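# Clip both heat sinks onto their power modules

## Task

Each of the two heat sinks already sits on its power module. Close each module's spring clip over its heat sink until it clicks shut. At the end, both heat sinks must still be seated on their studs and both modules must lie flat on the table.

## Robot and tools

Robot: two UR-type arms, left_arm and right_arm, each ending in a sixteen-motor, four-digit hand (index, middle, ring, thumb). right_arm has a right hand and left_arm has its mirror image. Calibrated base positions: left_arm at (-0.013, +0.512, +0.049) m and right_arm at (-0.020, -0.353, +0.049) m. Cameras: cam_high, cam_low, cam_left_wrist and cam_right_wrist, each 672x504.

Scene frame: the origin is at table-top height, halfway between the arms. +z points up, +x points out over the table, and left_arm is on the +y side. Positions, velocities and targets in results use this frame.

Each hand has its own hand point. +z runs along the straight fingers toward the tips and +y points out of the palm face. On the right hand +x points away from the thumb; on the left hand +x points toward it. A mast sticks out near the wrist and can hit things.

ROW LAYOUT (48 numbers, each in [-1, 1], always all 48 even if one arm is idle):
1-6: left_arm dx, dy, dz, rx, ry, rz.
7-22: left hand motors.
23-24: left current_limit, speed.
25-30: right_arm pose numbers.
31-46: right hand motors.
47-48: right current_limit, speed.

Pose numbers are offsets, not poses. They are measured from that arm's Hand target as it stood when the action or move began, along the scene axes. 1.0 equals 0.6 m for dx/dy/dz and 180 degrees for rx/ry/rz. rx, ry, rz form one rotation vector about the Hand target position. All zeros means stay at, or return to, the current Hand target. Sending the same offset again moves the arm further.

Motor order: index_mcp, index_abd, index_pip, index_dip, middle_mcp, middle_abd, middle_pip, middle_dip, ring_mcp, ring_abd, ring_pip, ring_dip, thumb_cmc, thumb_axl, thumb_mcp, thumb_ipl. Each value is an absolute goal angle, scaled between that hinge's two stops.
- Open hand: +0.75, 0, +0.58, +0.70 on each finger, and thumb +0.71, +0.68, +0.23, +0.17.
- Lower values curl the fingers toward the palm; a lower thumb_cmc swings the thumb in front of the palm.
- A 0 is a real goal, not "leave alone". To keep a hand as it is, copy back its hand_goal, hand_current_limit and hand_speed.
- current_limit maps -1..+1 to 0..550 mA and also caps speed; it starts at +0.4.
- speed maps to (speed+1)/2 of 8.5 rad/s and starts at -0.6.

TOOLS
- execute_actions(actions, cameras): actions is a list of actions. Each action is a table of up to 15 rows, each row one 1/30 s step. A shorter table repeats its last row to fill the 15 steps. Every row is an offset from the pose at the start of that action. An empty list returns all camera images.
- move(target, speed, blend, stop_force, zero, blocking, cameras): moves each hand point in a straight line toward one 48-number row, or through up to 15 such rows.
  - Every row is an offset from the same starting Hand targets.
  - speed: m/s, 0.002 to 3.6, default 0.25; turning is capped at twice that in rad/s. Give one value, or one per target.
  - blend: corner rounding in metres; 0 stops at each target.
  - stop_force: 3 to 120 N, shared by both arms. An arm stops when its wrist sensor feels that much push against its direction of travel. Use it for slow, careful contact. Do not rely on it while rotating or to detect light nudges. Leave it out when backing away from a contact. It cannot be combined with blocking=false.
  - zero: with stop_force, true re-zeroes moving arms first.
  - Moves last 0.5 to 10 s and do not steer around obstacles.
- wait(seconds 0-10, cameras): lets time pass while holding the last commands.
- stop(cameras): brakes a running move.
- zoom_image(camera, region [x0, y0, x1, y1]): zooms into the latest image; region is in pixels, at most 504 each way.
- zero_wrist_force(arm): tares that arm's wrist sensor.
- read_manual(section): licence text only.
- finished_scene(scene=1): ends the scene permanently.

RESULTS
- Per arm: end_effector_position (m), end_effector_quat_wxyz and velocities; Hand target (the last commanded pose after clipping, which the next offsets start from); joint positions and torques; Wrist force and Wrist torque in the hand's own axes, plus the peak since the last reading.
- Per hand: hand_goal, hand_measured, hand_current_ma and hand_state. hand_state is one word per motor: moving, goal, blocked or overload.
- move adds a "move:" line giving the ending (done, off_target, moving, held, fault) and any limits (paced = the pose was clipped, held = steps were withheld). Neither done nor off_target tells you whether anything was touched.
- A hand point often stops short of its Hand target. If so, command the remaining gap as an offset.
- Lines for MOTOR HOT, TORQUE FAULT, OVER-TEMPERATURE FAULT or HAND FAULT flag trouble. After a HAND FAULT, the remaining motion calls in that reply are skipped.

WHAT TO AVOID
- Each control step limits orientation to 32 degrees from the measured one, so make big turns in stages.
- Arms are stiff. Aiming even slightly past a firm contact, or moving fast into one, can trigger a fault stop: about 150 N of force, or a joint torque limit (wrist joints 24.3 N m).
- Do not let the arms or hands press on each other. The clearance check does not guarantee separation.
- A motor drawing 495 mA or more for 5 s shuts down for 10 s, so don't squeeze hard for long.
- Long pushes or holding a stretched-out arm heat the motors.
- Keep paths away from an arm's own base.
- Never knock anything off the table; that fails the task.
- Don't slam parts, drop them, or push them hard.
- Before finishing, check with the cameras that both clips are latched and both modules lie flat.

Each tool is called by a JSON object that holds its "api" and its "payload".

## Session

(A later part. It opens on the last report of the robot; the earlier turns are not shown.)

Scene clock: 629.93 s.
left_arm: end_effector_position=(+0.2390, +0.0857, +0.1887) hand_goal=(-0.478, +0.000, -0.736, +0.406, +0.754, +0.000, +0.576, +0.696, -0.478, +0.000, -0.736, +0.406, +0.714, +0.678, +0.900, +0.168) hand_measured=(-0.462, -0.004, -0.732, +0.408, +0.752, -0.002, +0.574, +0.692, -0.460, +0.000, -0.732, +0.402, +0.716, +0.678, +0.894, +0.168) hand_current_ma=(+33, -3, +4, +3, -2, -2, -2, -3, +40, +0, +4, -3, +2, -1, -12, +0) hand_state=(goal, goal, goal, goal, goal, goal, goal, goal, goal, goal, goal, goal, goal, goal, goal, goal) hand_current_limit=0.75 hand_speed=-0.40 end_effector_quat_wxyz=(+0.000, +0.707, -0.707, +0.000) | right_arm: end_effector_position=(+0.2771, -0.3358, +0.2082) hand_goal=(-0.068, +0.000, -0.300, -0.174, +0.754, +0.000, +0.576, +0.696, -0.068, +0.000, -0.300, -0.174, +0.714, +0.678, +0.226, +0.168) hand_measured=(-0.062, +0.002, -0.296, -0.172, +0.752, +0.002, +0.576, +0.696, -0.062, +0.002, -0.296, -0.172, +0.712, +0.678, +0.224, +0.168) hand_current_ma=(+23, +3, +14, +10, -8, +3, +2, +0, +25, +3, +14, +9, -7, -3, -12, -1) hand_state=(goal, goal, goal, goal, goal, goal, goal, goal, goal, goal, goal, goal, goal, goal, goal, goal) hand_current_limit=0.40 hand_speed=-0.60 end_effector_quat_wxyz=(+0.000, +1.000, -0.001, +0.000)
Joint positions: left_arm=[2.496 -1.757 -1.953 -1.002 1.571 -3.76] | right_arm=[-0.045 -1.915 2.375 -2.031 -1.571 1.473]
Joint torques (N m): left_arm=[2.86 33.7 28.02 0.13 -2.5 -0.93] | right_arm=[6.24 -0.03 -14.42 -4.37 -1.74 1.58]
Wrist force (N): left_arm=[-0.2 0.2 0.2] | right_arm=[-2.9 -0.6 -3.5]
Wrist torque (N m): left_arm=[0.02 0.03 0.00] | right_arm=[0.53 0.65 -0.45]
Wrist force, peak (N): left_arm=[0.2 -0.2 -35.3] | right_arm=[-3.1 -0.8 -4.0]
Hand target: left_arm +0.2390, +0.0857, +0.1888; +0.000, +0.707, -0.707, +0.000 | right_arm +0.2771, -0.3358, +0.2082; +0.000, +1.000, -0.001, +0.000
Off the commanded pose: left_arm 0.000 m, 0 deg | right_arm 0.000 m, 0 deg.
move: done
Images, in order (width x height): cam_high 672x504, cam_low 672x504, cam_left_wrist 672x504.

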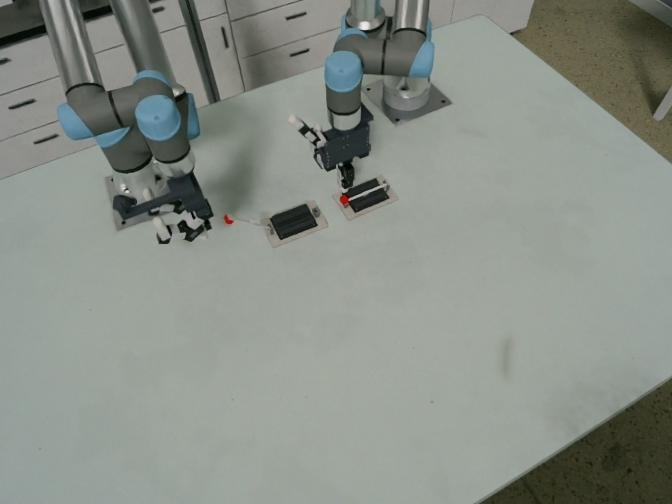

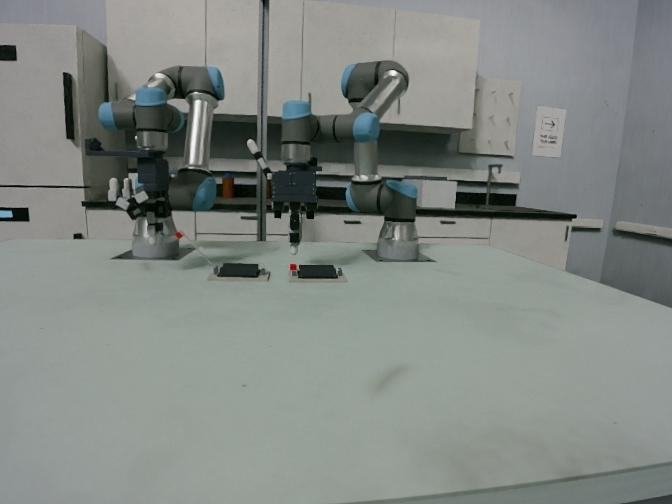

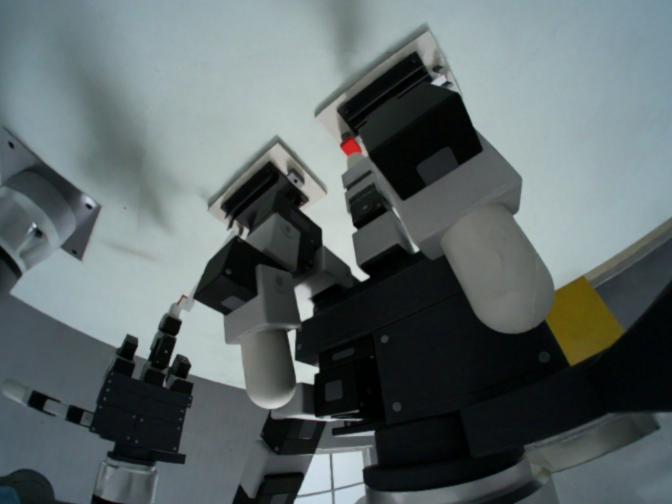

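{"api": "move", "payload": {"target": [[0,0,0.15,0,0,0, -0.479,0,-0.737,0.406, 0.754,0,0.576,0.696, -0.479,0,-0.737,0.406, 0.714,0.678,0.9,0.168, 0.4,-0.6, 0.0248,0.1147,0.15,0,0,-0.5, -0.479,0,0.576,0.696, -0.479,0,-0.737,0.406, -0.479,0,-0.737,0.406, 0.714,0.678,0.9,0.168, 0.4,-0.4],[0.1,0.5,0.267,0,0,0, -0.479,0,-0.737,0.406, 0.754,0,0.576,0.696, -0.479,0,-0.737,0.406, 0.714,0.678,0.9,0.168, 0.4,-0.6, 0.0248,0.1147,-0.247,0,0,-0.5, -0.479,0,0.576,0.696, -0.479,0,-0.737,0.406, -0.479,0,-0.737,0.406, 0.714,0.678,0.9,0.168, 0.4,-0.4],[0.1,0.5,0.267,0,0,0, -0.479,0,-0.737,0.406, 0.754,0,0.576,0.696, -0.479,0,-0.737,0.406, 0.714,0.678,0.9,0.168, 0.4,-0.6, 0.0248,0.2047,-0.247,0,0,-0.5, -0.479,0,0.576,0.696, -0.479,0,-0.737,0.406, -0.479,0,-0.737,0.406, 0.714,0.678,0.9,0.168, 0.4,-0.4]], "speed": [0.3,0.25,0.08], "blend": 0, "cameras": ["cam_low","cam_high","cam_right_wrist"]}}

{"api": "zoom_image", "payload": {"camera": "cam_low", "region": [130, 180, 290, 300]}}

{"api": "zoom_image", "payload": {"camera": "cam_high", "region": [180, 130, 340, 260]}}

{"api": "zoom_image", "payload": {"camera": "cam_low", "region": [260, 220, 380, 300]}}

{"api": "zoom_image", "payload": {"camera": "cam_high", "region": [320, 140, 410, 230]}}

Scene clock: 676.77 s.
left_arm: end_effector_position=(+0.2990, +0.3857, +0.3490) hand_goal=(-0.478, +0.000, -0.736, +0.406, +0.754, +0.000, +0.576, +0.696, -0.478, +0.000, -0.736, +0.406, +0.714, +0.678, +0.900, +0.168) hand_measured=(-0.462, -0.004, -0.732, +0.408, +0.752, -0.002, +0.574, +0.692, -0.460, +0.000, -0.732, +0.402, +0.716, +0.678, +0.894, +0.168) hand_current_ma=(+33, -3, +4, +3, -2, -2, -2, -3, +40, +0, +4, -3, +2, -1, -12, +0) hand_state=(goal, goal, goal, goal, goal, goal, goal, goal, goal, goal, goal, goal, goal, goal, goal, goal) hand_current_limit=0.40 hand_speed=-0.60 end_effector_quat_wxyz=(+0.000, +0.707, -0.707, +0.000) | right_arm: end_effector_position=(+0.2919, -0.2131, +0.0600) hand_goal=(-0.478, +0.000, +0.576, +0.696, -0.478, +0.000, -0.736, +0.406, -0.478, +0.000, -0.736, +0.406, +0.714, +0.678, +0.900, +0.168) hand_measured=(-0.454, +0.002, +0.576, +0.694, -0.458, +0.002, -0.732, +0.408, -0.458, +0.002, -0.732, +0.402, +0.712, +0.678, +0.892, +0.168) hand_current_ma=(+100, +3, +0, -8, +84, +3, +11, +9, +84, +3, +10, -10, -7, -3, -34, -1) hand_state=(blocked, goal, goal, goal, blocked, goal, goal, goal, blocked, goal, goal, goal, goal, goal, goal, goal) hand_current_limit=0.40 hand_speed=-0.40 end_effector_quat_wxyz=(+0.000, +0.707, -0.708, +0.000)
Joint positions: left_arm=[3.19 -1.331 -1.928 -1.453 1.571 -3.066] | right_arm=[0.013 -1.354 2.389 -2.605 -1.571 3.102]
Joint torques (N m): left_arm=[10.17 19.45 31.09 -0.01 -3.34 1.36] | right_arm=[8.07 -13.26 -18.32 0.42 -1.96 1.67]
Wrist force (N): left_arm=[0.1 0.2 -0.1] | right_arm=[-3.6 -0.6 -3.3]
Wrist torque (N m): left_arm=[0.04 0.01 -0.16] | right_arm=[0.53 0.74 -0.53]
Wrist force, peak (N): left_arm=[1.1 0.8 0.3] | right_arm=[-3.1 -0.7 -5.2]
Hand target: left_arm +0.2990, +0.3857, +0.3490; +0.000, +0.707, -0.707, +0.000 | right_arm +0.2919, -0.2130, +0.0600; +0.000, +0.707, -0.708, +0.000
Off the commanded pose: left_arm 0.000 m, 0 deg | right_arm 0.000 m, 0 deg.
move: done
Images, in order (width x height): cam_high 672x504, cam_low 672x504, cam_right_wrist 672x504.

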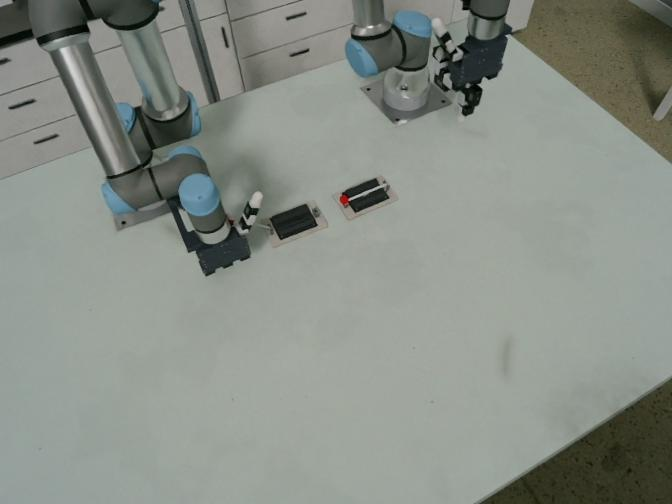

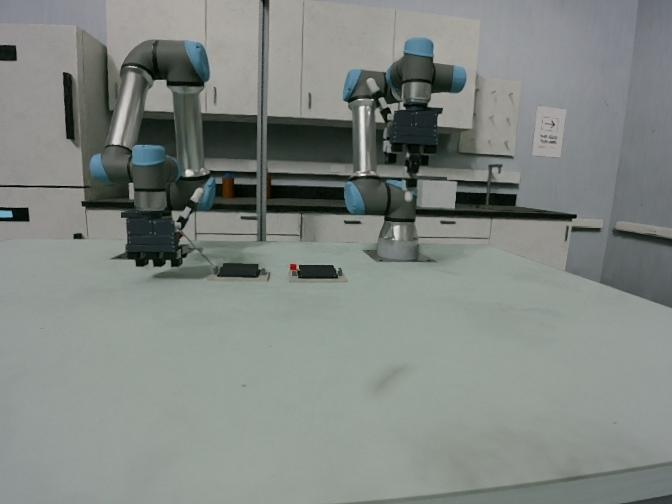

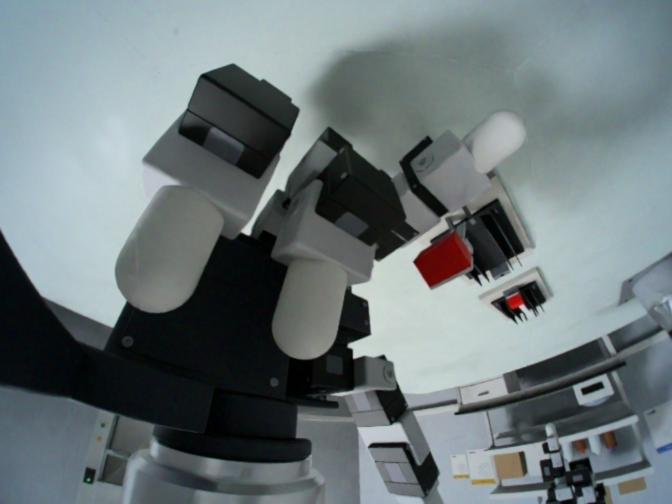

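Scaled by 3.150 from the camera's 672x504 image, which has a finer 960x720 frame.

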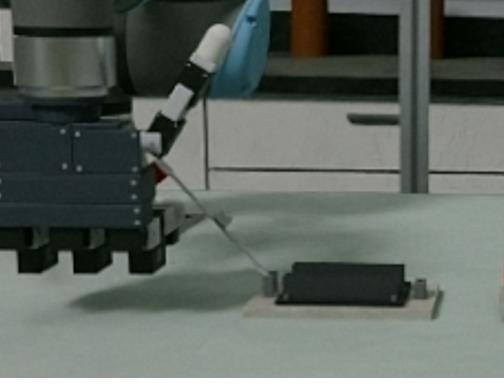

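Scaled by 3.150 from the camera's 672x504 image, which has a finer 960x720 frame.

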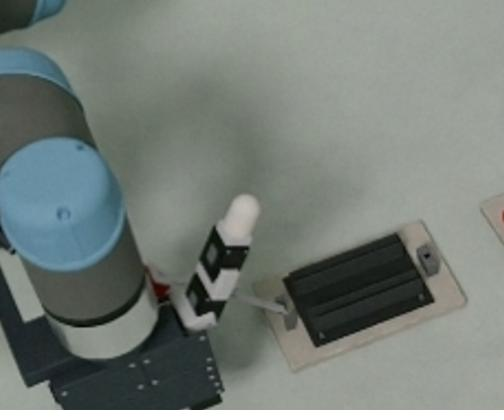

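Scaled by 4.200 from the camera's 672x504 image, which has a finer 960x720 frame.

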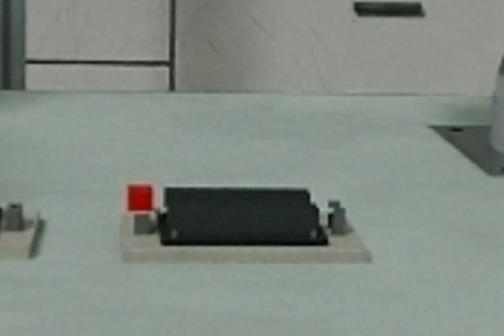

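Scaled by 5.600 from the camera's 672x504 image, which has a finer 960x720 frame.

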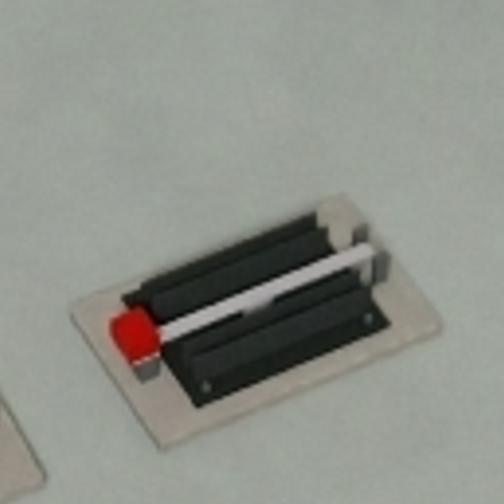

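{"api": "move", "payload": {"target": [[0,0,0,0,0,0, -0.479,0,-0.737,0.406, 0.754,0,0.576,0.696, -0.479,0,-0.737,0.406, 0.714,0.678,0.9,0.168, 0.4,-0.6, 0,0.0007,0.027,0,0,0, -0.479,0,0.576,0.696, -0.479,0,-0.737,0.406, -0.479,0,-0.737,0.406, 0.714,0.678,0.9,0.168, 0.4,-0.4],[0,0,0,0,0,0, -0.479,0,-0.737,0.406, 0.754,0,0.576,0.696, -0.479,0,-0.737,0.406, 0.714,0.678,0.9,0.168, 0.4,-0.6, 0,0.0407,0.0677,0,0,0, -0.479,0,0.576,0.696, -0.479,0,-0.737,0.406, -0.479,0,-0.737,0.406, 0.714,0.678,0.9,0.168, 0.4,-0.4]], "speed": 0.06, "blend": 0.008, "cameras": ["cam_low","cam_high","cam_right_wrist"]}}

{"api": "zoom_image", "payload": {"camera": "cam_low", "region": [130, 180, 290, 300]}}

{"api": "zoom_image", "payload": {"camera": "cam_high", "region": [180, 130, 340, 260]}}

Scene clock: 715.53 s.
left_arm: end_effector_position=(+0.2990, +0.3857, +0.3490) hand_goal=(-0.478, +0.000, -0.736, +0.406, +0.754, +0.000, +0.576, +0.696, -0.478, +0.000, -0.736, +0.406, +0.714, +0.678, +0.900, +0.168) hand_measured=(-0.462, -0.004, -0.732, +0.408, +0.752, -0.002, +0.574, +0.692, -0.460, +0.000, -0.732, +0.402, +0.716, +0.678, +0.894, +0.168) hand_current_ma=(+33, -3, +4, +3, -2, -2, -2, -3, +40, +0, +4, -3, +2, -1, -12, +0) hand_state=(goal, goal, goal, goal, goal, goal, goal, goal, goal, goal, goal, goal, goal, goal, goal, goal) hand_current_limit=0.40 hand_speed=-0.60 end_effector_quat_wxyz=(+0.000, +0.707, -0.707, +0.000) | right_arm: end_effector_position=(+0.2919, -0.1886, +0.1006) hand_goal=(-0.478, +0.000, +0.576, +0.696, -0.478, +0.000, -0.736, +0.406, -0.478, +0.000, -0.736, +0.406, +0.714, +0.678, +0.900, +0.168) hand_measured=(-0.454, +0.002, +0.576, +0.694, -0.458, +0.002, -0.732, +0.408, -0.458, +0.002, -0.732, +0.402, +0.712, +0.678, +0.892, +0.168) hand_current_ma=(+100, +3, +1, -8, +84, +3, +11, +9, +84, +3, +10, -10, -7, -3, -34, -1) hand_state=(blocked, goal, goal, goal, blocked, goal, goal, goal, blocked, goal, goal, goal, goal, goal, goal, goal) hand_current_limit=0.40 hand_speed=-0.40 end_effector_quat_wxyz=(+0.000, +0.707, -0.708, +0.000)
Joint positions: left_arm=[3.19 -1.331 -1.928 -1.453 1.571 -3.066] | right_arm=[0.075 -1.45 2.335 -2.455 -1.571 3.164]
Joint torques (N m): left_arm=[10.32 19.18 31.13 0.07 -3.28 1.28] | right_arm=[8.26 -23.7 -19.42 0.21 -1.84 1.49]
Wrist force (N): left_arm=[-0.1 0.1 -0.2] | right_arm=[-3.4 -0.4 -3.0]
Wrist torque (N m): left_arm=[0.04 0.04 -0.18] | right_arm=[0.59 0.69 -0.50]
Wrist force, peak (N): left_arm=[-0.2 0.3 -0.2] | right_arm=[-3.8 -0.5 -3.7]
Hand target: left_arm +0.2990, +0.3857, +0.3490; +0.000, +0.707, -0.707, +0.000 | right_arm +0.2919, -0.1886, +0.1007; +0.000, +0.707, -0.708, +0.000
Off the commanded pose: left_arm 0.000 m, 0 deg | right_arm 0.000 m, 0 deg.
move: done
Images, in order (width x height): cam_high 672x504, cam_low 672x504, cam_right_wrist 672x504.

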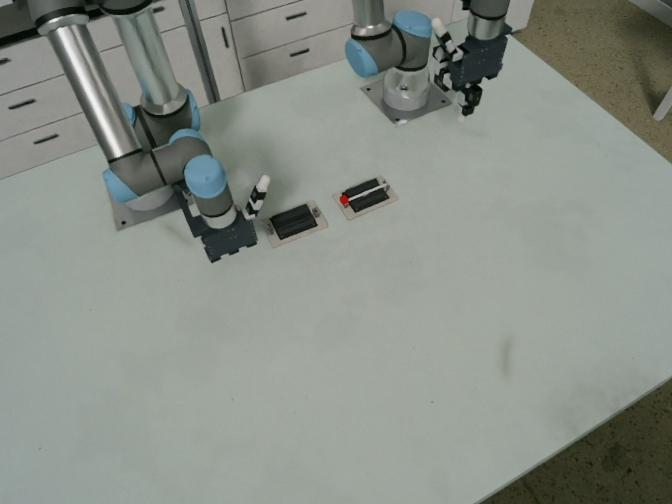

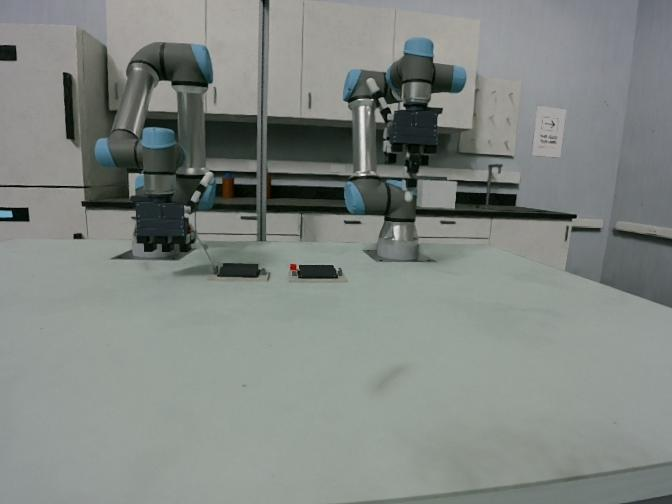

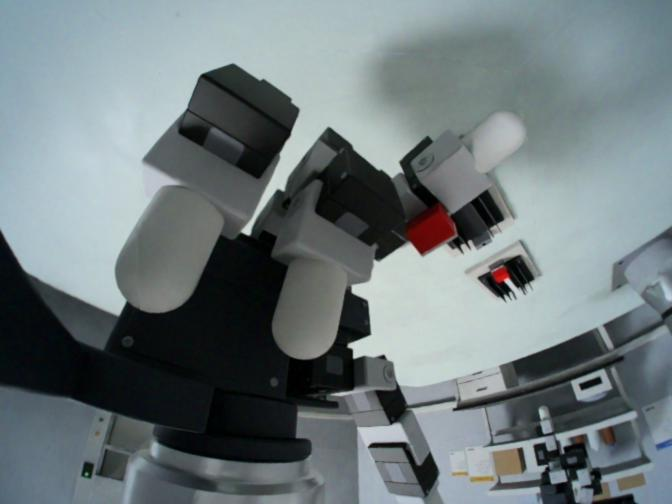

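Scaled by 3.150 from the camera's 672x504 image, which has a finer 960x720 frame.

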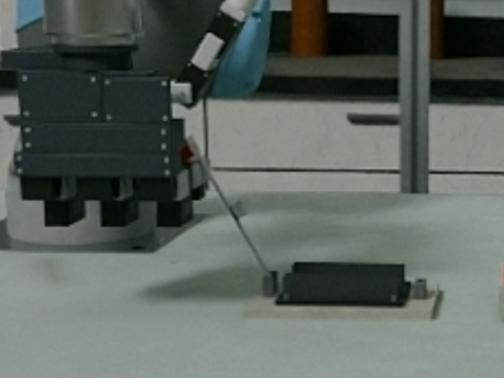

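Scaled by 3.150 from the camera's 672x504 image, which has a finer 960x720 frame.

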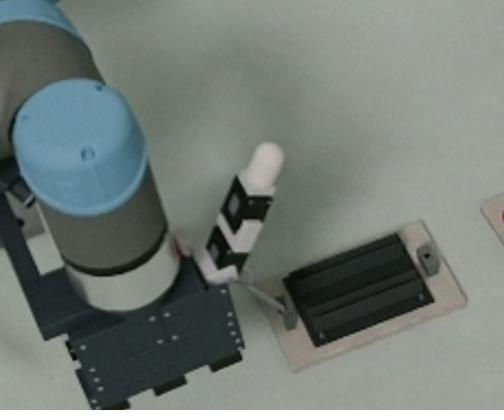

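{"api": "move", "payload": {"target": [[0,0,0,0,0,0, -0.479,0,-0.737,0.406, 0.754,0,0.576,0.696, -0.479,0,-0.737,0.406, 0.714,0.678,0.9,0.168, 0.4,-0.6, 0,0.0438,0.0247,0,0,0, -0.479,0,0.576,0.696, -0.479,0,-0.737,0.406, -0.479,0,-0.737,0.406, 0.714,0.678,0.9,0.168, 0.4,-0.4],[0,0,0,0,0,0, -0.479,0,-0.737,0.406, 0.754,0,0.576,0.696, -0.479,0,-0.737,0.406, 0.714,0.678,0.9,0.168, 0.4,-0.6, 0,0.0927,0.0372,0,0,0, -0.479,0,0.576,0.696, -0.479,0,-0.737,0.406, -0.479,0,-0.737,0.406, 0.714,0.678,0.9,0.168, 0.4,-0.4],[0,0,0,0,0,0, -0.479,0,-0.737,0.406, 0.754,0,0.576,0.696, -0.479,0,-0.737,0.406, 0.714,0.678,0.9,0.168, 0.4,-0.6, 0,0.1432,0.0367,0,0,0, -0.479,0,0.576,0.696, -0.479,0,-0.737,0.406, -0.479,0,-0.737,0.406, 0.714,0.678,0.9,0.168, 0.4,-0.4],[0,0,0,0,0,0, -0.479,0,-0.737,0.406, 0.754,0,0.576,0.696, -0.479,0,-0.737,0.406, 0.714,0.678,0.9,0.168, 0.4,-0.6, 0,0.1917,0.0232,0,0,0, -0.479,0,0.576,0.696, -0.479,0,-0.737,0.406, -0.479,0,-0.737,0.406, 0.714,0.678,0.9,0.168, 0.4,-0.4],[0,0,0,0,0,0, -0.479,0,-0.737,0.406, 0.754,0,0.576,0.696, -0.479,0,-0.737,0.406, 0.714,0.678,0.9,0.168, 0.4,-0.6, 0,0.235,-0.0025,0,0,0, -0.479,0,0.576,0.696, -0.479,0,-0.737,0.406, -0.479,0,-0.737,0.406, 0.714,0.678,0.9,0.168, 0.4,-0.4],[0,0,0,0,0,0, -0.479,0,-0.737,0.406, 0.754,0,0.576,0.696, -0.479,0,-0.737,0.406, 0.714,0.678,0.9,0.168, 0.4,-0.6, 0,0.2703,-0.0385,0,0,0, -0.479,0,0.576,0.696, -0.479,0,-0.737,0.406, -0.479,0,-0.737,0.406, 0.714,0.678,0.9,0.168, 0.4,-0.4],[0,0,0,0,0,0, -0.479,0,-0.737,0.406, 0.754,0,0.576,0.696, -0.479,0,-0.737,0.406, 0.714,0.678,0.9,0.168, 0.4,-0.6, 0,0.285,-0.061,0,0,0, -0.479,0,0.576,0.696, -0.479,0,-0.737,0.406, -0.479,0,-0.737,0.406, 0.714,0.678,0.9,0.168, 0.4,-0.4]], "speed": 0.08, "blend": 0.008, "cameras": ["cam_low"]}}

{"api": "move", "payload": {"target": [[0,0,0,0,0,0, -0.479,0,-0.737,0.406, 0.754,0,0.576,0.696, -0.479,0,-0.737,0.406, 0.714,0.678,0.9,0.168, 0.4,-0.6, 0,0,0.31,0,0,0, -0.479,0,0.576,0.696, -0.479,0,-0.737,0.406, -0.479,0,-0.737,0.406, 0.714,0.678,0.9,0.168, 0.4,-0.4],[0,0,0,0,0,0, -0.479,0,-0.737,0.406, 0.754,0,0.576,0.696, -0.479,0,-0.737,0.406, 0.714,0.678,0.9,0.168, 0.4,-0.6, -0.125,0.036,0.3465,0,0,0, -0.479,0,-0.737,0.406, 0.754,0,0.576,0.696, -0.479,0,-0.737,0.406, 0.714,0.678,0.9,0.168, 0.75,-0.4],[0,0,0,0,0,0, -0.479,0,-0.737,0.406, 0.754,0,0.576,0.696, -0.479,0,-0.737,0.406, 0.714,0.678,0.9,0.168, 0.4,-0.6, -0.125,0.0377,0.2932,0,0,0, -0.479,0,-0.737,0.406, 0.754,0,0.576,0.696, -0.479,0,-0.737,0.406, 0.714,0.678,0.9,0.168, 0.75,-0.4],[0,0,0,0,0,0, -0.479,0,-0.737,0.406, 0.754,0,0.576,0.696, -0.479,0,-0.737,0.406, 0.714,0.678,0.9,0.168, 0.4,-0.6, -0.125,0.0812,0.251,0,0,0, -0.479,0,-0.737,0.406, 0.754,0,0.576,0.696, -0.479,0,-0.737,0.406, 0.714,0.678,0.9,0.168, 0.75,-0.4],[0,0,0,0,0,0, -0.479,0,-0.737,0.406, 0.754,0,0.576,0.696, -0.479,0,-0.737,0.406, 0.714,0.678,0.9,0.168, 0.4,-0.6, -0.125,0.1097,0.2015,0,0,0, -0.479,0,-0.737,0.406, 0.754,0,0.576,0.696, -0.479,0,-0.737,0.406, 0.714,0.678,0.9,0.168, 0.75,-0.4]], "speed": [0.25,0.2,0.08,0.06,0.06], "blend": [0,0,0.005,0.005,0], "cameras": ["cam_low","cam_high","cam_right_wrist"]}}

{"api": "zoom_image", "payload": {"camera": "cam_low", "region": [180, 220, 300, 300]}}

{"api": "zoom_image", "payload": {"camera": "cam_high", "region": [250, 160, 340, 250]}}

Scene clock: 757.63 s.
left_arm: end_effector_position=(+0.2990, +0.3857, +0.3490) hand_goal=(-0.478, +0.000, -0.736, +0.406, +0.754, +0.000, +0.576, +0.696, -0.478, +0.000, -0.736, +0.406, +0.714, +0.678, +0.900, +0.168) hand_measured=(-0.462, -0.004, -0.732, +0.408, +0.752, -0.002, +0.574, +0.692, -0.460, +0.000, -0.732, +0.402, +0.716, +0.678, +0.894, +0.168) hand_current_ma=(+33, -3, +4, +3, -2, -2, -2, -3, +40, +0, +4, -3, +2, -1, -12, +0) hand_state=(goal, goal, goal, goal, goal, goal, goal, goal, goal, goal, goal, goal, goal, goal, goal, goal) hand_current_limit=0.40 hand_speed=-0.60 end_effector_quat_wxyz=(+0.000, +0.707, -0.707, +0.000) | right_arm: end_effector_position=(+0.2919, -0.0176, +0.0642) hand_goal=(-0.478, +0.000, +0.576, +0.696, -0.478, +0.000, -0.736, +0.406, -0.478, +0.000, -0.736, +0.406, +0.714, +0.678, +0.900, +0.168) hand_measured=(-0.452, -0.002, +0.580, +0.694, -0.458, +0.002, -0.732, +0.408, -0.458, +0.002, -0.732, +0.402, +0.712, +0.678, +0.892, +0.168) hand_current_ma=(+111, -5, +13, -8, +84, +3, +11, +9, +84, +3, +10, -10, -7, -3, -34, -1) hand_state=(blocked, goal, goal, goal, blocked, goal, goal, goal, blocked, goal, goal, goal, goal, goal, goal, goal) hand_current_limit=0.40 hand_speed=-0.40 end_effector_quat_wxyz=(+0.000, +0.707, -0.708, +0.000)
Joint positions: left_arm=[3.19 -1.331 -1.928 -1.453 1.571 -3.066] | right_arm=[0.454 -1.203 2.133 -2.501 -1.571 3.543]
Joint torques (N m): left_arm=[9.92 19.12 30.5 0.06 -3.29 1.29] | right_arm=[8.44 -21.01 -20.45 -4.31 -1.44 1.55]
Wrist force (N): left_arm=[-0.2 0.2 0.0] | right_arm=[-2.9 -1.3 -3.1]
Wrist torque (N m): left_arm=[0.03 0.06 -0.18] | right_arm=[0.58 0.76 -0.50]
Wrist force, peak (N): left_arm=[-0.1 0.4 -0.3] | right_arm=[-4.0 -0.4 -4.0]
Hand target: left_arm +0.2990, +0.3857, +0.3490; +0.000, +0.707, -0.707, +0.000 | right_arm +0.2919, -0.0176, +0.0641; +0.000, +0.707, -0.708, +0.000
Off the commanded pose: left_arm 0.000 m, 0 deg | right_arm 0.000 m, 0 deg.
move: done
Images, in order (width x height): cam_low 672x504.

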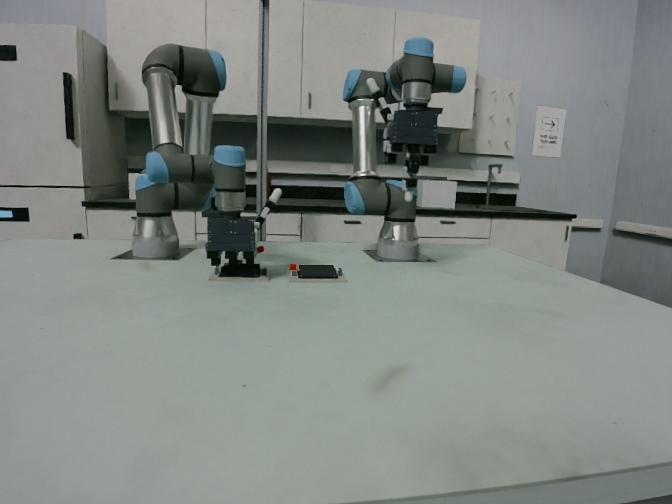

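Scene clock: 763.00 s.
left_arm: end_effector_position=(+0.2990, +0.3857, +0.3490) hand_goal=(-0.478, +0.000, -0.736, +0.406, +0.754, +0.000, +0.576, +0.696, -0.478, +0.000, -0.736, +0.406, +0.714, +0.678, +0.900, +0.168) hand_measured=(-0.462, -0.004, -0.732, +0.408, +0.752, -0.002, +0.574, +0.692, -0.460, +0.000, -0.732, +0.402, +0.716, +0.678, +0.894, +0.168) hand_current_ma=(+33, -3, +4, +3, -2, -2, -2, -3, +40, +0, +4, -3, +2, -1, -12, +0) hand_state=(goal, goal, goal, goal, goal, goal, goal, goal, goal, goal, goal, goal, goal, goal, goal, goal) hand_current_limit=0.40 hand_speed=-0.60 end_effector_quat_wxyz=(+0.000, +0.707, -0.707, +0.000) | right_arm: end_effector_position=(+0.2169, +0.0482, +0.1851) hand_goal=(-0.478, +0.000, -0.736, +0.406, +0.754, +0.000, +0.576, +0.696, -0.478, +0.000, -0.736, +0.406, +0.714, +0.678, +0.900, +0.168) hand_measured=(-0.458, -0.002, -0.732, +0.408, +0.750, +0.002, +0.572, +0.694, -0.458, +0.002, -0.734, +0.404, +0.712, +0.678, +0.892, +0.168) hand_current_ma=(+83, -5, +11, +9, -15, +3, -11, -8, +82, +3, +9, -10, -7, -3, -34, -1) hand_state=(goal, goal, goal, goal, goal, goal, goal, goal, goal, goal, goal, goal, goal, goal, goal, goal) hand_current_limit=0.75 hand_speed=-0.40 end_effector_quat_wxyz=(+0.000, +0.707, -0.708, +0.000)
Joint positions: left_arm=[3.19 -1.331 -1.928 -1.453 1.571 -3.066] | right_arm=[0.649 -1.446 2.037 -2.162 -1.571 3.738]
Joint torques (N m): left_arm=[9.67 19.34 31.31 0.09 -3.23 1.23] | right_arm=[7.16 -15.07 -12.78 -4.17 -1.39 1.7]
Wrist force (N): left_arm=[-0.2 0.0 0.0] | right_arm=[-3.3 -0.7 -3.6]
Wrist torque (N m): left_arm=[0.01 0.06 -0.18] | right_arm=[0.53 0.68 -0.47]
Wrist force, peak (N): left_arm=[0.1 0.3 -0.3] | right_arm=[-4.0 -0.8 -5.1]
Hand target: left_arm +0.2990, +0.3857, +0.3490; +0.000, +0.707, -0.707, +0.000 | right_arm +0.2169, +0.0483, +0.1850; +0.000, +0.707, -0.708, +0.000
Off the commanded pose: left_arm 0.000 m, 0 deg | right_arm 0.000 m, 0 deg.
move: done
Images, in order (width x height): cam_high 672x504, cam_low 672x504, cam_right_wrist 672x504.

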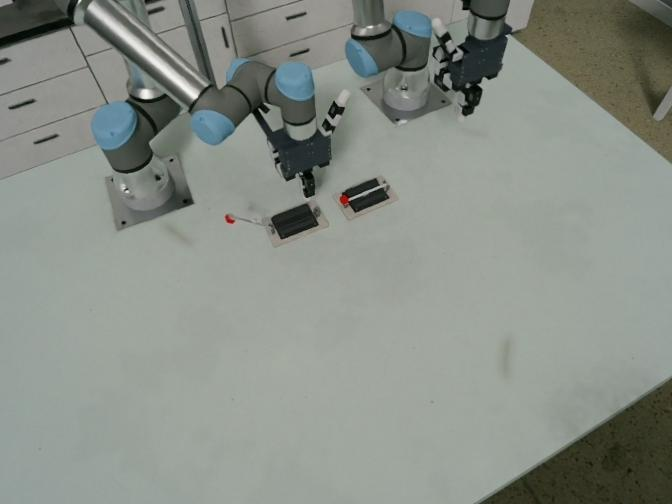

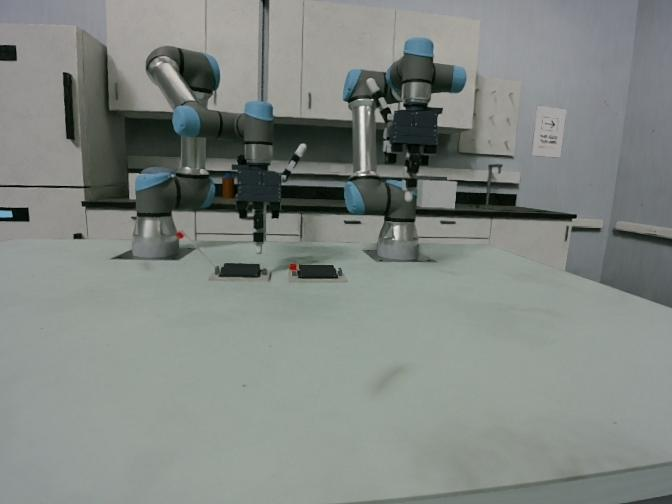

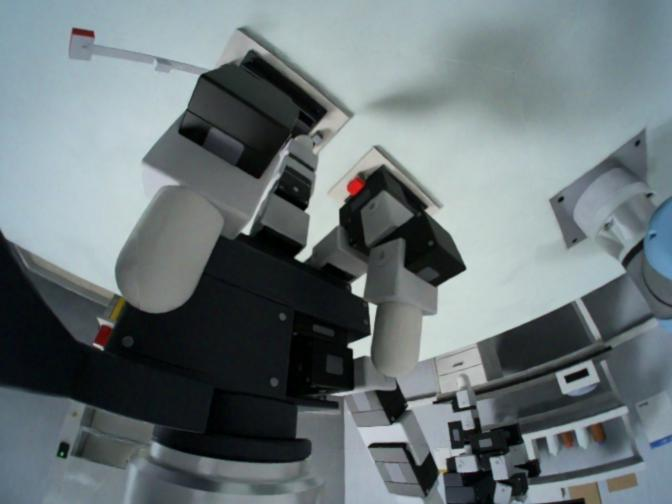

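Scaled by 4.200 from the camera's 672x504 image, which has a finer 960x720 frame.

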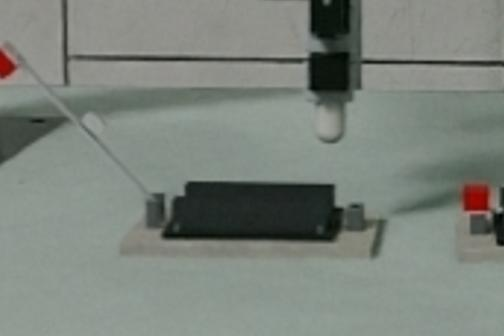

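Scaled by 5.600 from the camera's 672x504 image, which has a finer 960x720 frame.

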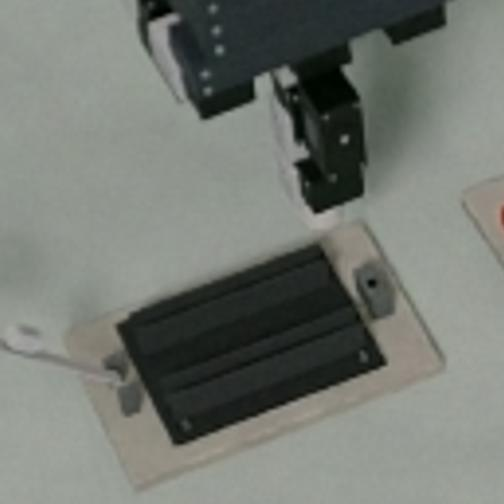

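{"api": "move", "payload": {"target": [[0,0,0,0,0,0, -0.479,0,-0.737,0.406, 0.754,0,0.576,0.696, -0.479,0,-0.737,0.406, 0.714,0.678,0.9,0.168, 0.4,-0.6, 0,0,0.1917,0,0,0, -0.479,0,-0.737,0.406, 0.754,0,0.576,0.696, -0.479,0,-0.737,0.406, 0.714,0.678,0.9,0.168, 0.4,-0.5],[0,0,0,0,0,0, -0.479,0,-0.737,0.406, 0.754,0,0.576,0.696, -0.479,0,-0.737,0.406, 0.714,0.678,0.9,0.168, 0.4,-0.6, 0.125,-0.5255,0.1917,0,0,0, -0.479,0,0.576,0.696, -0.479,0,-0.737,0.406, -0.479,0,-0.737,0.406, 0.714,0.678,0.9,0.168, 0.4,-0.5],[0,0,0,0,0,0, -0.479,0,-0.737,0.406, 0.754,0,0.576,0.696, -0.479,0,-0.737,0.406, 0.714,0.678,0.9,0.168, 0.4,-0.6, 0.125,-0.5255,-0.2083,0,0,0, -0.479,0,0.576,0.696, -0.479,0,-0.737,0.406, -0.479,0,-0.737,0.406, 0.714,0.678,0.9,0.168, 0.4,-0.5],[0,0,0,0,0,0, -0.479,0,-0.737,0.406, 0.754,0,0.576,0.696, -0.479,0,-0.737,0.406, 0.714,0.678,0.9,0.168, 0.4,-0.6, 0.125,-0.4355,-0.2083,0,0,0, -0.479,0,0.576,0.696, -0.479,0,-0.737,0.406, -0.479,0,-0.737,0.406, 0.714,0.678,0.9,0.168, 0.4,-0.5]], "speed": [0.25,0.25,0.25,0.1], "blend": [0.03,0,0.02,0]}}

{"api": "move", "payload": {"target": [[0,0,0,0,0,0, -0.479,0,-0.737,0.406, 0.754,0,0.576,0.696, -0.479,0,-0.737,0.406, 0.714,0.678,0.9,0.168, 0.4,-0.6, 0,0.0007,0.027,0,0,0, -0.479,0,0.576,0.696, -0.479,0,-0.737,0.406, -0.479,0,-0.737,0.406, 0.714,0.678,0.9,0.168, 0.4,-0.5],[0,0,0,0,0,0, -0.479,0,-0.737,0.406, 0.754,0,0.576,0.696, -0.479,0,-0.737,0.406, 0.714,0.678,0.9,0.168, 0.4,-0.6, 0,0.0407,0.0677,0,0,0, -0.479,0,0.576,0.696, -0.479,0,-0.737,0.406, -0.479,0,-0.737,0.406, 0.714,0.678,0.9,0.168, 0.4,-0.5],[0,0,0,0,0,0, -0.479,0,-0.737,0.406, 0.754,0,0.576,0.696, -0.479,0,-0.737,0.406, 0.714,0.678,0.9,0.168, 0.4,-0.6, 0,0.0845,0.0925,0,0,0, -0.479,0,0.576,0.696, -0.479,0,-0.737,0.406, -0.479,0,-0.737,0.406, 0.714,0.678,0.9,0.168, 0.4,-0.5],[0,0,0,0,0,0, -0.479,0,-0.737,0.406, 0.754,0,0.576,0.696, -0.479,0,-0.737,0.406, 0.714,0.678,0.9,0.168, 0.4,-0.6, 0,0.1333,0.105,0,0,0, -0.479,0,0.576,0.696, -0.479,0,-0.737,0.406, -0.479,0,-0.737,0.406, 0.714,0.678,0.9,0.168, 0.4,-0.5],[0,0,0,0,0,0, -0.479,0,-0.737,0.406, 0.754,0,0.576,0.696, -0.479,0,-0.737,0.406, 0.714,0.678,0.9,0.168, 0.4,-0.6, 0,0.1838,0.1045,0,0,0, -0.479,0,0.576,0.696, -0.479,0,-0.737,0.406, -0.479,0,-0.737,0.406, 0.714,0.678,0.9,0.168, 0.4,-0.5],[0,0,0,0,0,0, -0.479,0,-0.737,0.406, 0.754,0,0.576,0.696, -0.479,0,-0.737,0.406, 0.714,0.678,0.9,0.168, 0.4,-0.6, 0,0.2323,0.091,0,0,0, -0.479,0,0.576,0.696, -0.479,0,-0.737,0.406, -0.479,0,-0.737,0.406, 0.714,0.678,0.9,0.168, 0.4,-0.5],[0,0,0,0,0,0, -0.479,0,-0.737,0.406, 0.754,0,0.576,0.696, -0.479,0,-0.737,0.406, 0.714,0.678,0.9,0.168, 0.4,-0.6, 0,0.2757,0.0653,0,0,0, -0.479,0,0.576,0.696, -0.479,0,-0.737,0.406, -0.479,0,-0.737,0.406, 0.714,0.678,0.9,0.168, 0.4,-0.5],[0,0,0,0,0,0, -0.479,0,-0.737,0.406, 0.754,0,0.576,0.696, -0.479,0,-0.737,0.406, 0.714,0.678,0.9,0.168, 0.4,-0.6, 0,0.311,0.0293,0,0,0, -0.479,0,0.576,0.696, -0.479,0,-0.737,0.406, -0.479,0,-0.737,0.406, 0.714,0.678,0.9,0.168, 0.4,-0.5],[0,0,0,0,0,0, -0.479,0,-0.737,0.406, 0.754,0,0.576,0.696, -0.479,0,-0.737,0.406, 0.714,0.678,0.9,0.168, 0.4,-0.6, 0,0.3257,0.0068,0,0,0, -0.479,0,0.576,0.696, -0.479,0,-0.737,0.406, -0.479,0,-0.737,0.406, 0.714,0.678,0.9,0.168, 0.4,-0.5]], "speed": 0.08, "blend": 0.008}}

{"api": "move", "payload": {"target": [0,0,0,0,0,0, -0.479,0,-0.737,0.406, 0.754,0,0.576,0.696, -0.479,0,-0.737,0.406, 0.714,0.678,0.9,0.168, 0.4,-0.6, 0.0852,0.0133,0.0032,0,0,0, -0.479,0,0.576,0.696, -0.479,0,-0.737,0.406, -0.479,0,-0.737,0.406, 0.714,0.678,0.9,0.168, 0.4,-0.5], "speed": 0.08, "cameras": ["cam_low","cam_high","cam_right_wrist"]}}

{"api": "zoom_image", "payload": {"camera": "cam_low", "region": [180, 200, 300, 300]}}

{"api": "zoom_image", "payload": {"camera": "cam_high", "region": [250, 160, 340, 250]}}

Scene clock: 858.23 s.
left_arm: end_effector_position=(+0.2990, +0.3857, +0.3490) hand_goal=(-0.478, +0.000, -0.736, +0.406, +0.754, +0.000, +0.576, +0.696, -0.478, +0.000, -0.736, +0.406, +0.714, +0.678, +0.900, +0.168) hand_measured=(-0.462, -0.004, -0.732, +0.408, +0.752, -0.002, +0.574, +0.692, -0.460, +0.000, -0.732, +0.402, +0.716, +0.678, +0.894, +0.168) hand_current_ma=(+33, -3, +4, +3, -2, -2, -2, -3, +40, +0, +4, -3, +2, -1, -12, +0) hand_state=(goal, goal, goal, goal, goal, goal, goal, goal, goal, goal, goal, goal, goal, goal, goal, goal) hand_current_limit=0.40 hand_speed=-0.60 end_effector_quat_wxyz=(+0.000, +0.707, -0.707, +0.000) | right_arm: end_effector_position=(+0.2919, -0.2132, +0.0600) hand_goal=(-0.478, +0.000, +0.576, +0.696, -0.478, +0.000, -0.736, +0.406, -0.478, +0.000, -0.736, +0.406, +0.714, +0.678, +0.900, +0.168) hand_measured=(-0.460, -0.002, +0.576, +0.694, -0.458, +0.002, -0.732, +0.408, -0.458, +0.002, -0.734, +0.404, +0.712, +0.678, +0.894, +0.168) hand_current_ma=(+79, -5, +0, -8, +83, +3, +11, +9, +82, +3, +9, -10, -7, -3, -32, -1) hand_state=(goal, goal, goal, goal, goal, goal, goal, goal, goal, goal, goal, goal, goal, goal, goal, goal) hand_current_limit=0.40 hand_speed=-0.50 end_effector_quat_wxyz=(+0.000, +0.707, -0.708, +0.000)
Joint positions: left_arm=[3.19 -1.331 -1.928 -1.453 1.571 -3.066] | right_arm=[0.013 -1.354 2.389 -2.606 -1.571 3.102]
Joint torques (N m): left_arm=[9.6 19.24 31.27 0.06 -3.27 1.36] | right_arm=[8.26 -14.63 -18.41 -0.05 -1.74 1.34]
Wrist force (N): left_arm=[0.0 0.3 -0.1] | right_arm=[-3.6 -0.6 -3.6]
Wrist torque (N m): left_arm=[0.07 0.03 -0.18] | right_arm=[0.55 0.73 -0.54]
Wrist force, peak (N): left_arm=[0.0 0.5 0.1] | right_arm=[-4.6 -0.2 -4.5]
Hand target: left_arm +0.2990, +0.3857, +0.3490; +0.000, +0.707, -0.707, +0.000 | right_arm +0.2919, -0.2130, +0.0600; +0.000, +0.707, -0.708, +0.000
Off the commanded pose: left_arm 0.000 m, 0 deg | right_arm 0.000 m, 0 deg.
move: done

Scene clock: 861.90 s.
left_arm: end_effector_position=(+0.2990, +0.3857, +0.3490) hand_goal=(-0.478, +0.000, -0.736, +0.406, +0.754, +0.000, +0.576, +0.696, -0.478, +0.000, -0.736, +0.406, +0.714, +0.678, +0.900, +0.168) hand_measured=(-0.462, -0.004, -0.732, +0.408, +0.752, -0.002, +0.574, +0.692, -0.460, +0.000, -0.732, +0.402, +0.716, +0.678, +0.894, +0.168) hand_current_ma=(+33, -3, +4, +3, -2, -2, -2, -3, +40, +0, +4, -3, +2, -1, -12, +0) hand_state=(goal, goal, goal, goal, goal, goal, goal, goal, goal, goal, goal, goal, goal, goal, goal, goal) hand_current_limit=0.40 hand_speed=-0.60 end_effector_quat_wxyz=(+0.000, +0.707, -0.707, +0.000) | right_arm: end_effector_position=(+0.2919, -0.0177, +0.0641) hand_goal=(-0.478, +0.000, +0.576, +0.696, -0.478, +0.000, -0.736, +0.406, -0.478, +0.000, -0.736, +0.406, +0.714, +0.678, +0.900, +0.168) hand_measured=(-0.454, -0.002, +0.580, +0.694, -0.458, +0.002, -0.732, +0.408, -0.458, +0.002, -0.734, +0.404, +0.712, +0.678, +0.894, +0.168) hand_current_ma=(+104, -5, +11, -8, +83, +3, +11, +9, +82, +3, +9, -10, -7, -3, -32, -1) hand_state=(blocked, goal, goal, goal, goal, goal, goal, goal, goal, goal, goal, goal, goal, goal, goal, goal) hand_current_limit=0.40 hand_speed=-0.50 end_effector_quat_wxyz=(+0.000, +0.707, -0.708, +0.000)
Joint positions: left_arm=[3.19 -1.331 -1.928 -1.453 1.571 -3.066] | right_arm=[0.454 -1.203 2.133 -2.501 -1.571 3.543]
Joint torques (N m): left_arm=[9.38 19.46 31.09 0.08 -3.19 1.27] | right_arm=[8.23 -21.63 -20.38 -4.13 -1.57 1.62]
Wrist force (N): left_arm=[-0.1 0.0 0.0] | right_arm=[-3.5 -1.2 -3.5]
Wrist torque (N m): left_arm=[0.01 0.04 -0.17] | right_arm=[0.59 0.76 -0.50]
Wrist force, peak (N): left_arm=[-0.1 0.4 -0.1] | right_arm=[-3.6 -2.7 -3.2]
Hand target: left_arm +0.2990, +0.3857, +0.3490; +0.000, +0.707, -0.707, +0.000 | right_arm +0.2919, -0.0176, +0.0641; +0.000, +0.707, -0.708, +0.000
Off the commanded pose: left_arm 0.000 m, 0 deg | right_arm 0.000 m, 0 deg.
move: done

Scene clock: 863.13 s.
left_arm: end_effector_position=(+0.2990, +0.3857, +0.3490) hand_goal=(-0.478, +0.000, -0.736, +0.406, +0.754, +0.000, +0.576, +0.696, -0.478, +0.000, -0.736, +0.406, +0.714, +0.678, +0.900, +0.168) hand_measured=(-0.462, -0.004, -0.732, +0.408, +0.752, -0.002, +0.574, +0.692, -0.460, +0.000, -0.732, +0.402, +0.716, +0.678, +0.894, +0.168) hand_current_ma=(+33, -3, +4, +3, -2, -2, -2, -3, +40, +0, +4, -3, +2, -1, -12, +0) hand_state=(goal, goal, goal, goal, goal, goal, goal, goal, goal, goal, goal, goal, goal, goal, goal, goal) hand_current_limit=0.40 hand_speed=-0.60 end_effector_quat_wxyz=(+0.000, +0.707, -0.707, +0.000) | right_arm: end_effector_position=(+0.3430, -0.0097, +0.0660) hand_goal=(-0.478, +0.000, +0.576, +0.696, -0.478, +0.000, -0.736, +0.406, -0.478, +0.000, -0.736, +0.406, +0.714, +0.678, +0.900, +0.168) hand_measured=(-0.472, +0.002, +0.576, +0.694, -0.458, +0.002, -0.732, +0.408, -0.458, +0.002, -0.734, +0.404, +0.712, +0.678, +0.894, +0.168) hand_current_ma=(+24, +8, -3, -8, +83, +3, +11, +9, +82, +3, +9, -10, -7, -3, -32, -1) hand_state=(goal, goal, goal, goal, goal, goal, goal, goal, goal, goal, goal, goal, goal, goal, goal, goal) hand_current_limit=0.40 hand_speed=-0.50 end_effector_quat_wxyz=(+0.000, +0.707, -0.708, +0.000)
Joint positions: left_arm=[3.19 -1.331 -1.928 -1.453 1.571 -3.066] | right_arm=[0.431 -1.128 2 -2.442 -1.571 3.52]
Joint torques (N m): left_arm=[9.3 19.31 31.2 0.15 -3.23 1.33] | right_arm=[-5.92 -24.49 -21.76 0.5 0.82 -1.47]
Wrist force (N): left_arm=[0.0 0.2 0.1] | right_arm=[-4.1 -0.4 -3.8]
Wrist torque (N m): left_arm=[0.04 0.04 -0.17] | right_arm=[0.60 0.77 -0.36]
Wrist force, peak (N): left_arm=[0.0 0.4 -0.1] | right_arm=[-2.3 6.4 -1.7]
Hand target: left_arm +0.2990, +0.3857, +0.3490; +0.000, +0.707, -0.707, +0.000 | right_arm +0.3431, -0.0096, +0.0660; +0.000, +0.707, -0.708, +0.000
Off the commanded pose: left_arm 0.000 m, 0 deg | right_arm 0.000 m, 0 deg.
move: done
Images, in order (width x height): cam_high 672x504, cam_low 672x504, cam_right_wrist 672x504.

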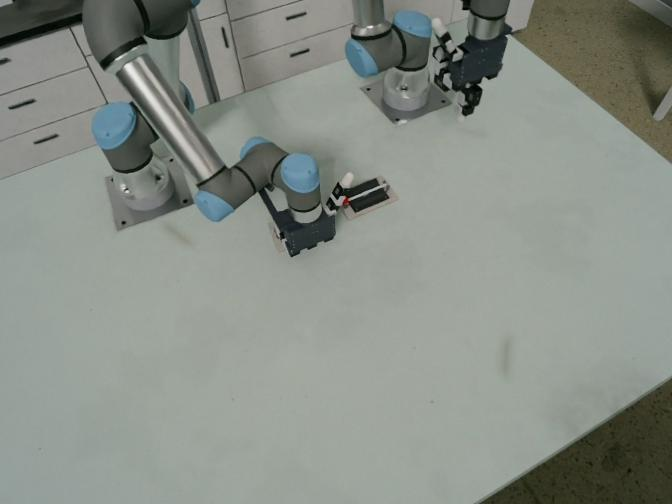

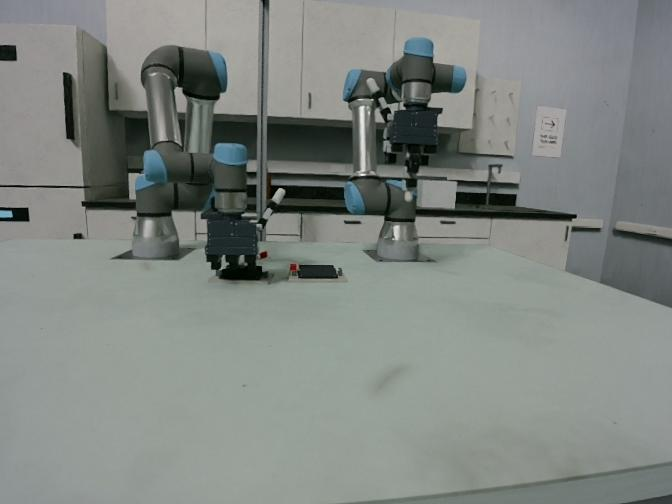

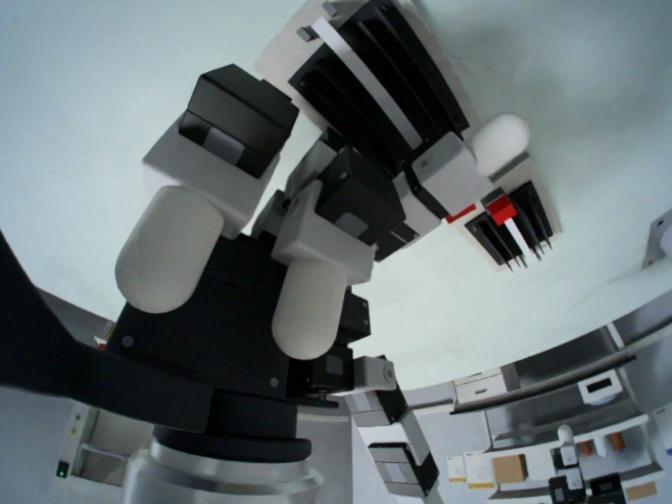

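Scaled by 4.200 from the camera's 672x504 image, which has a finer 960x720 frame.

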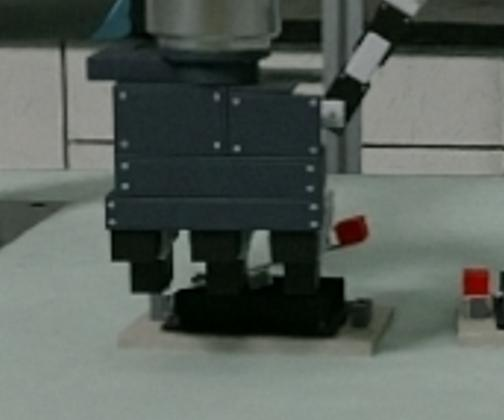

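Scaled by 5.600 from the camera's 672x504 image, which has a finer 960x720 frame.

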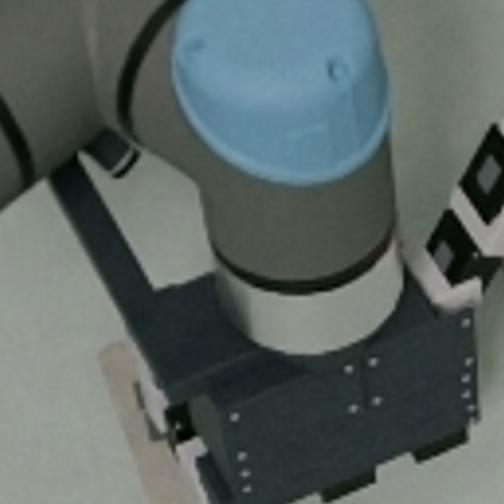

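{"api": "zoom_image", "payload": {"camera": "cam_right_wrist", "region": [230, 0, 570, 280]}}

{"api": "zoom_image", "payload": {"camera": "cam_low", "region": [190, 230, 290, 300]}}

{"api": "zoom_image", "payload": {"camera": "cam_high", "region": [220, 120, 420, 270]}}

Scaled by 1.482 from the camera's 672x504 image, which has a finer 960x720 frame.

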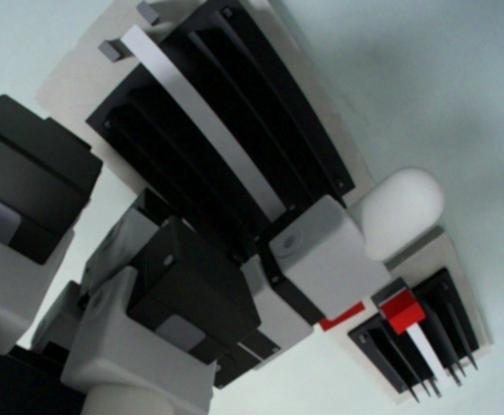

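Scaled by 5.040 from the camera's 672x504 image, which has a finer 960x720 frame.

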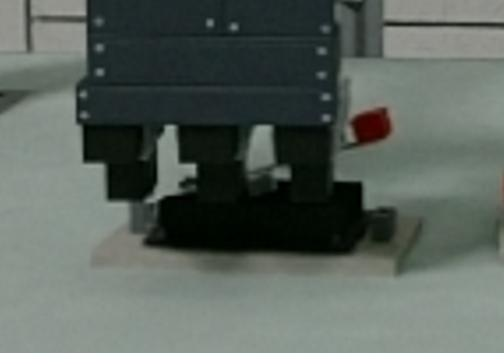

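Scaled by 2.520 from the camera's 672x504 image, which has a finer 960x720 frame.

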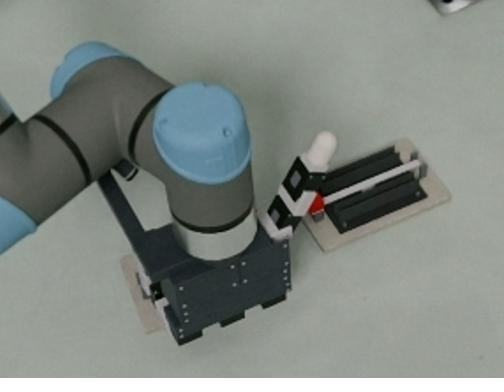

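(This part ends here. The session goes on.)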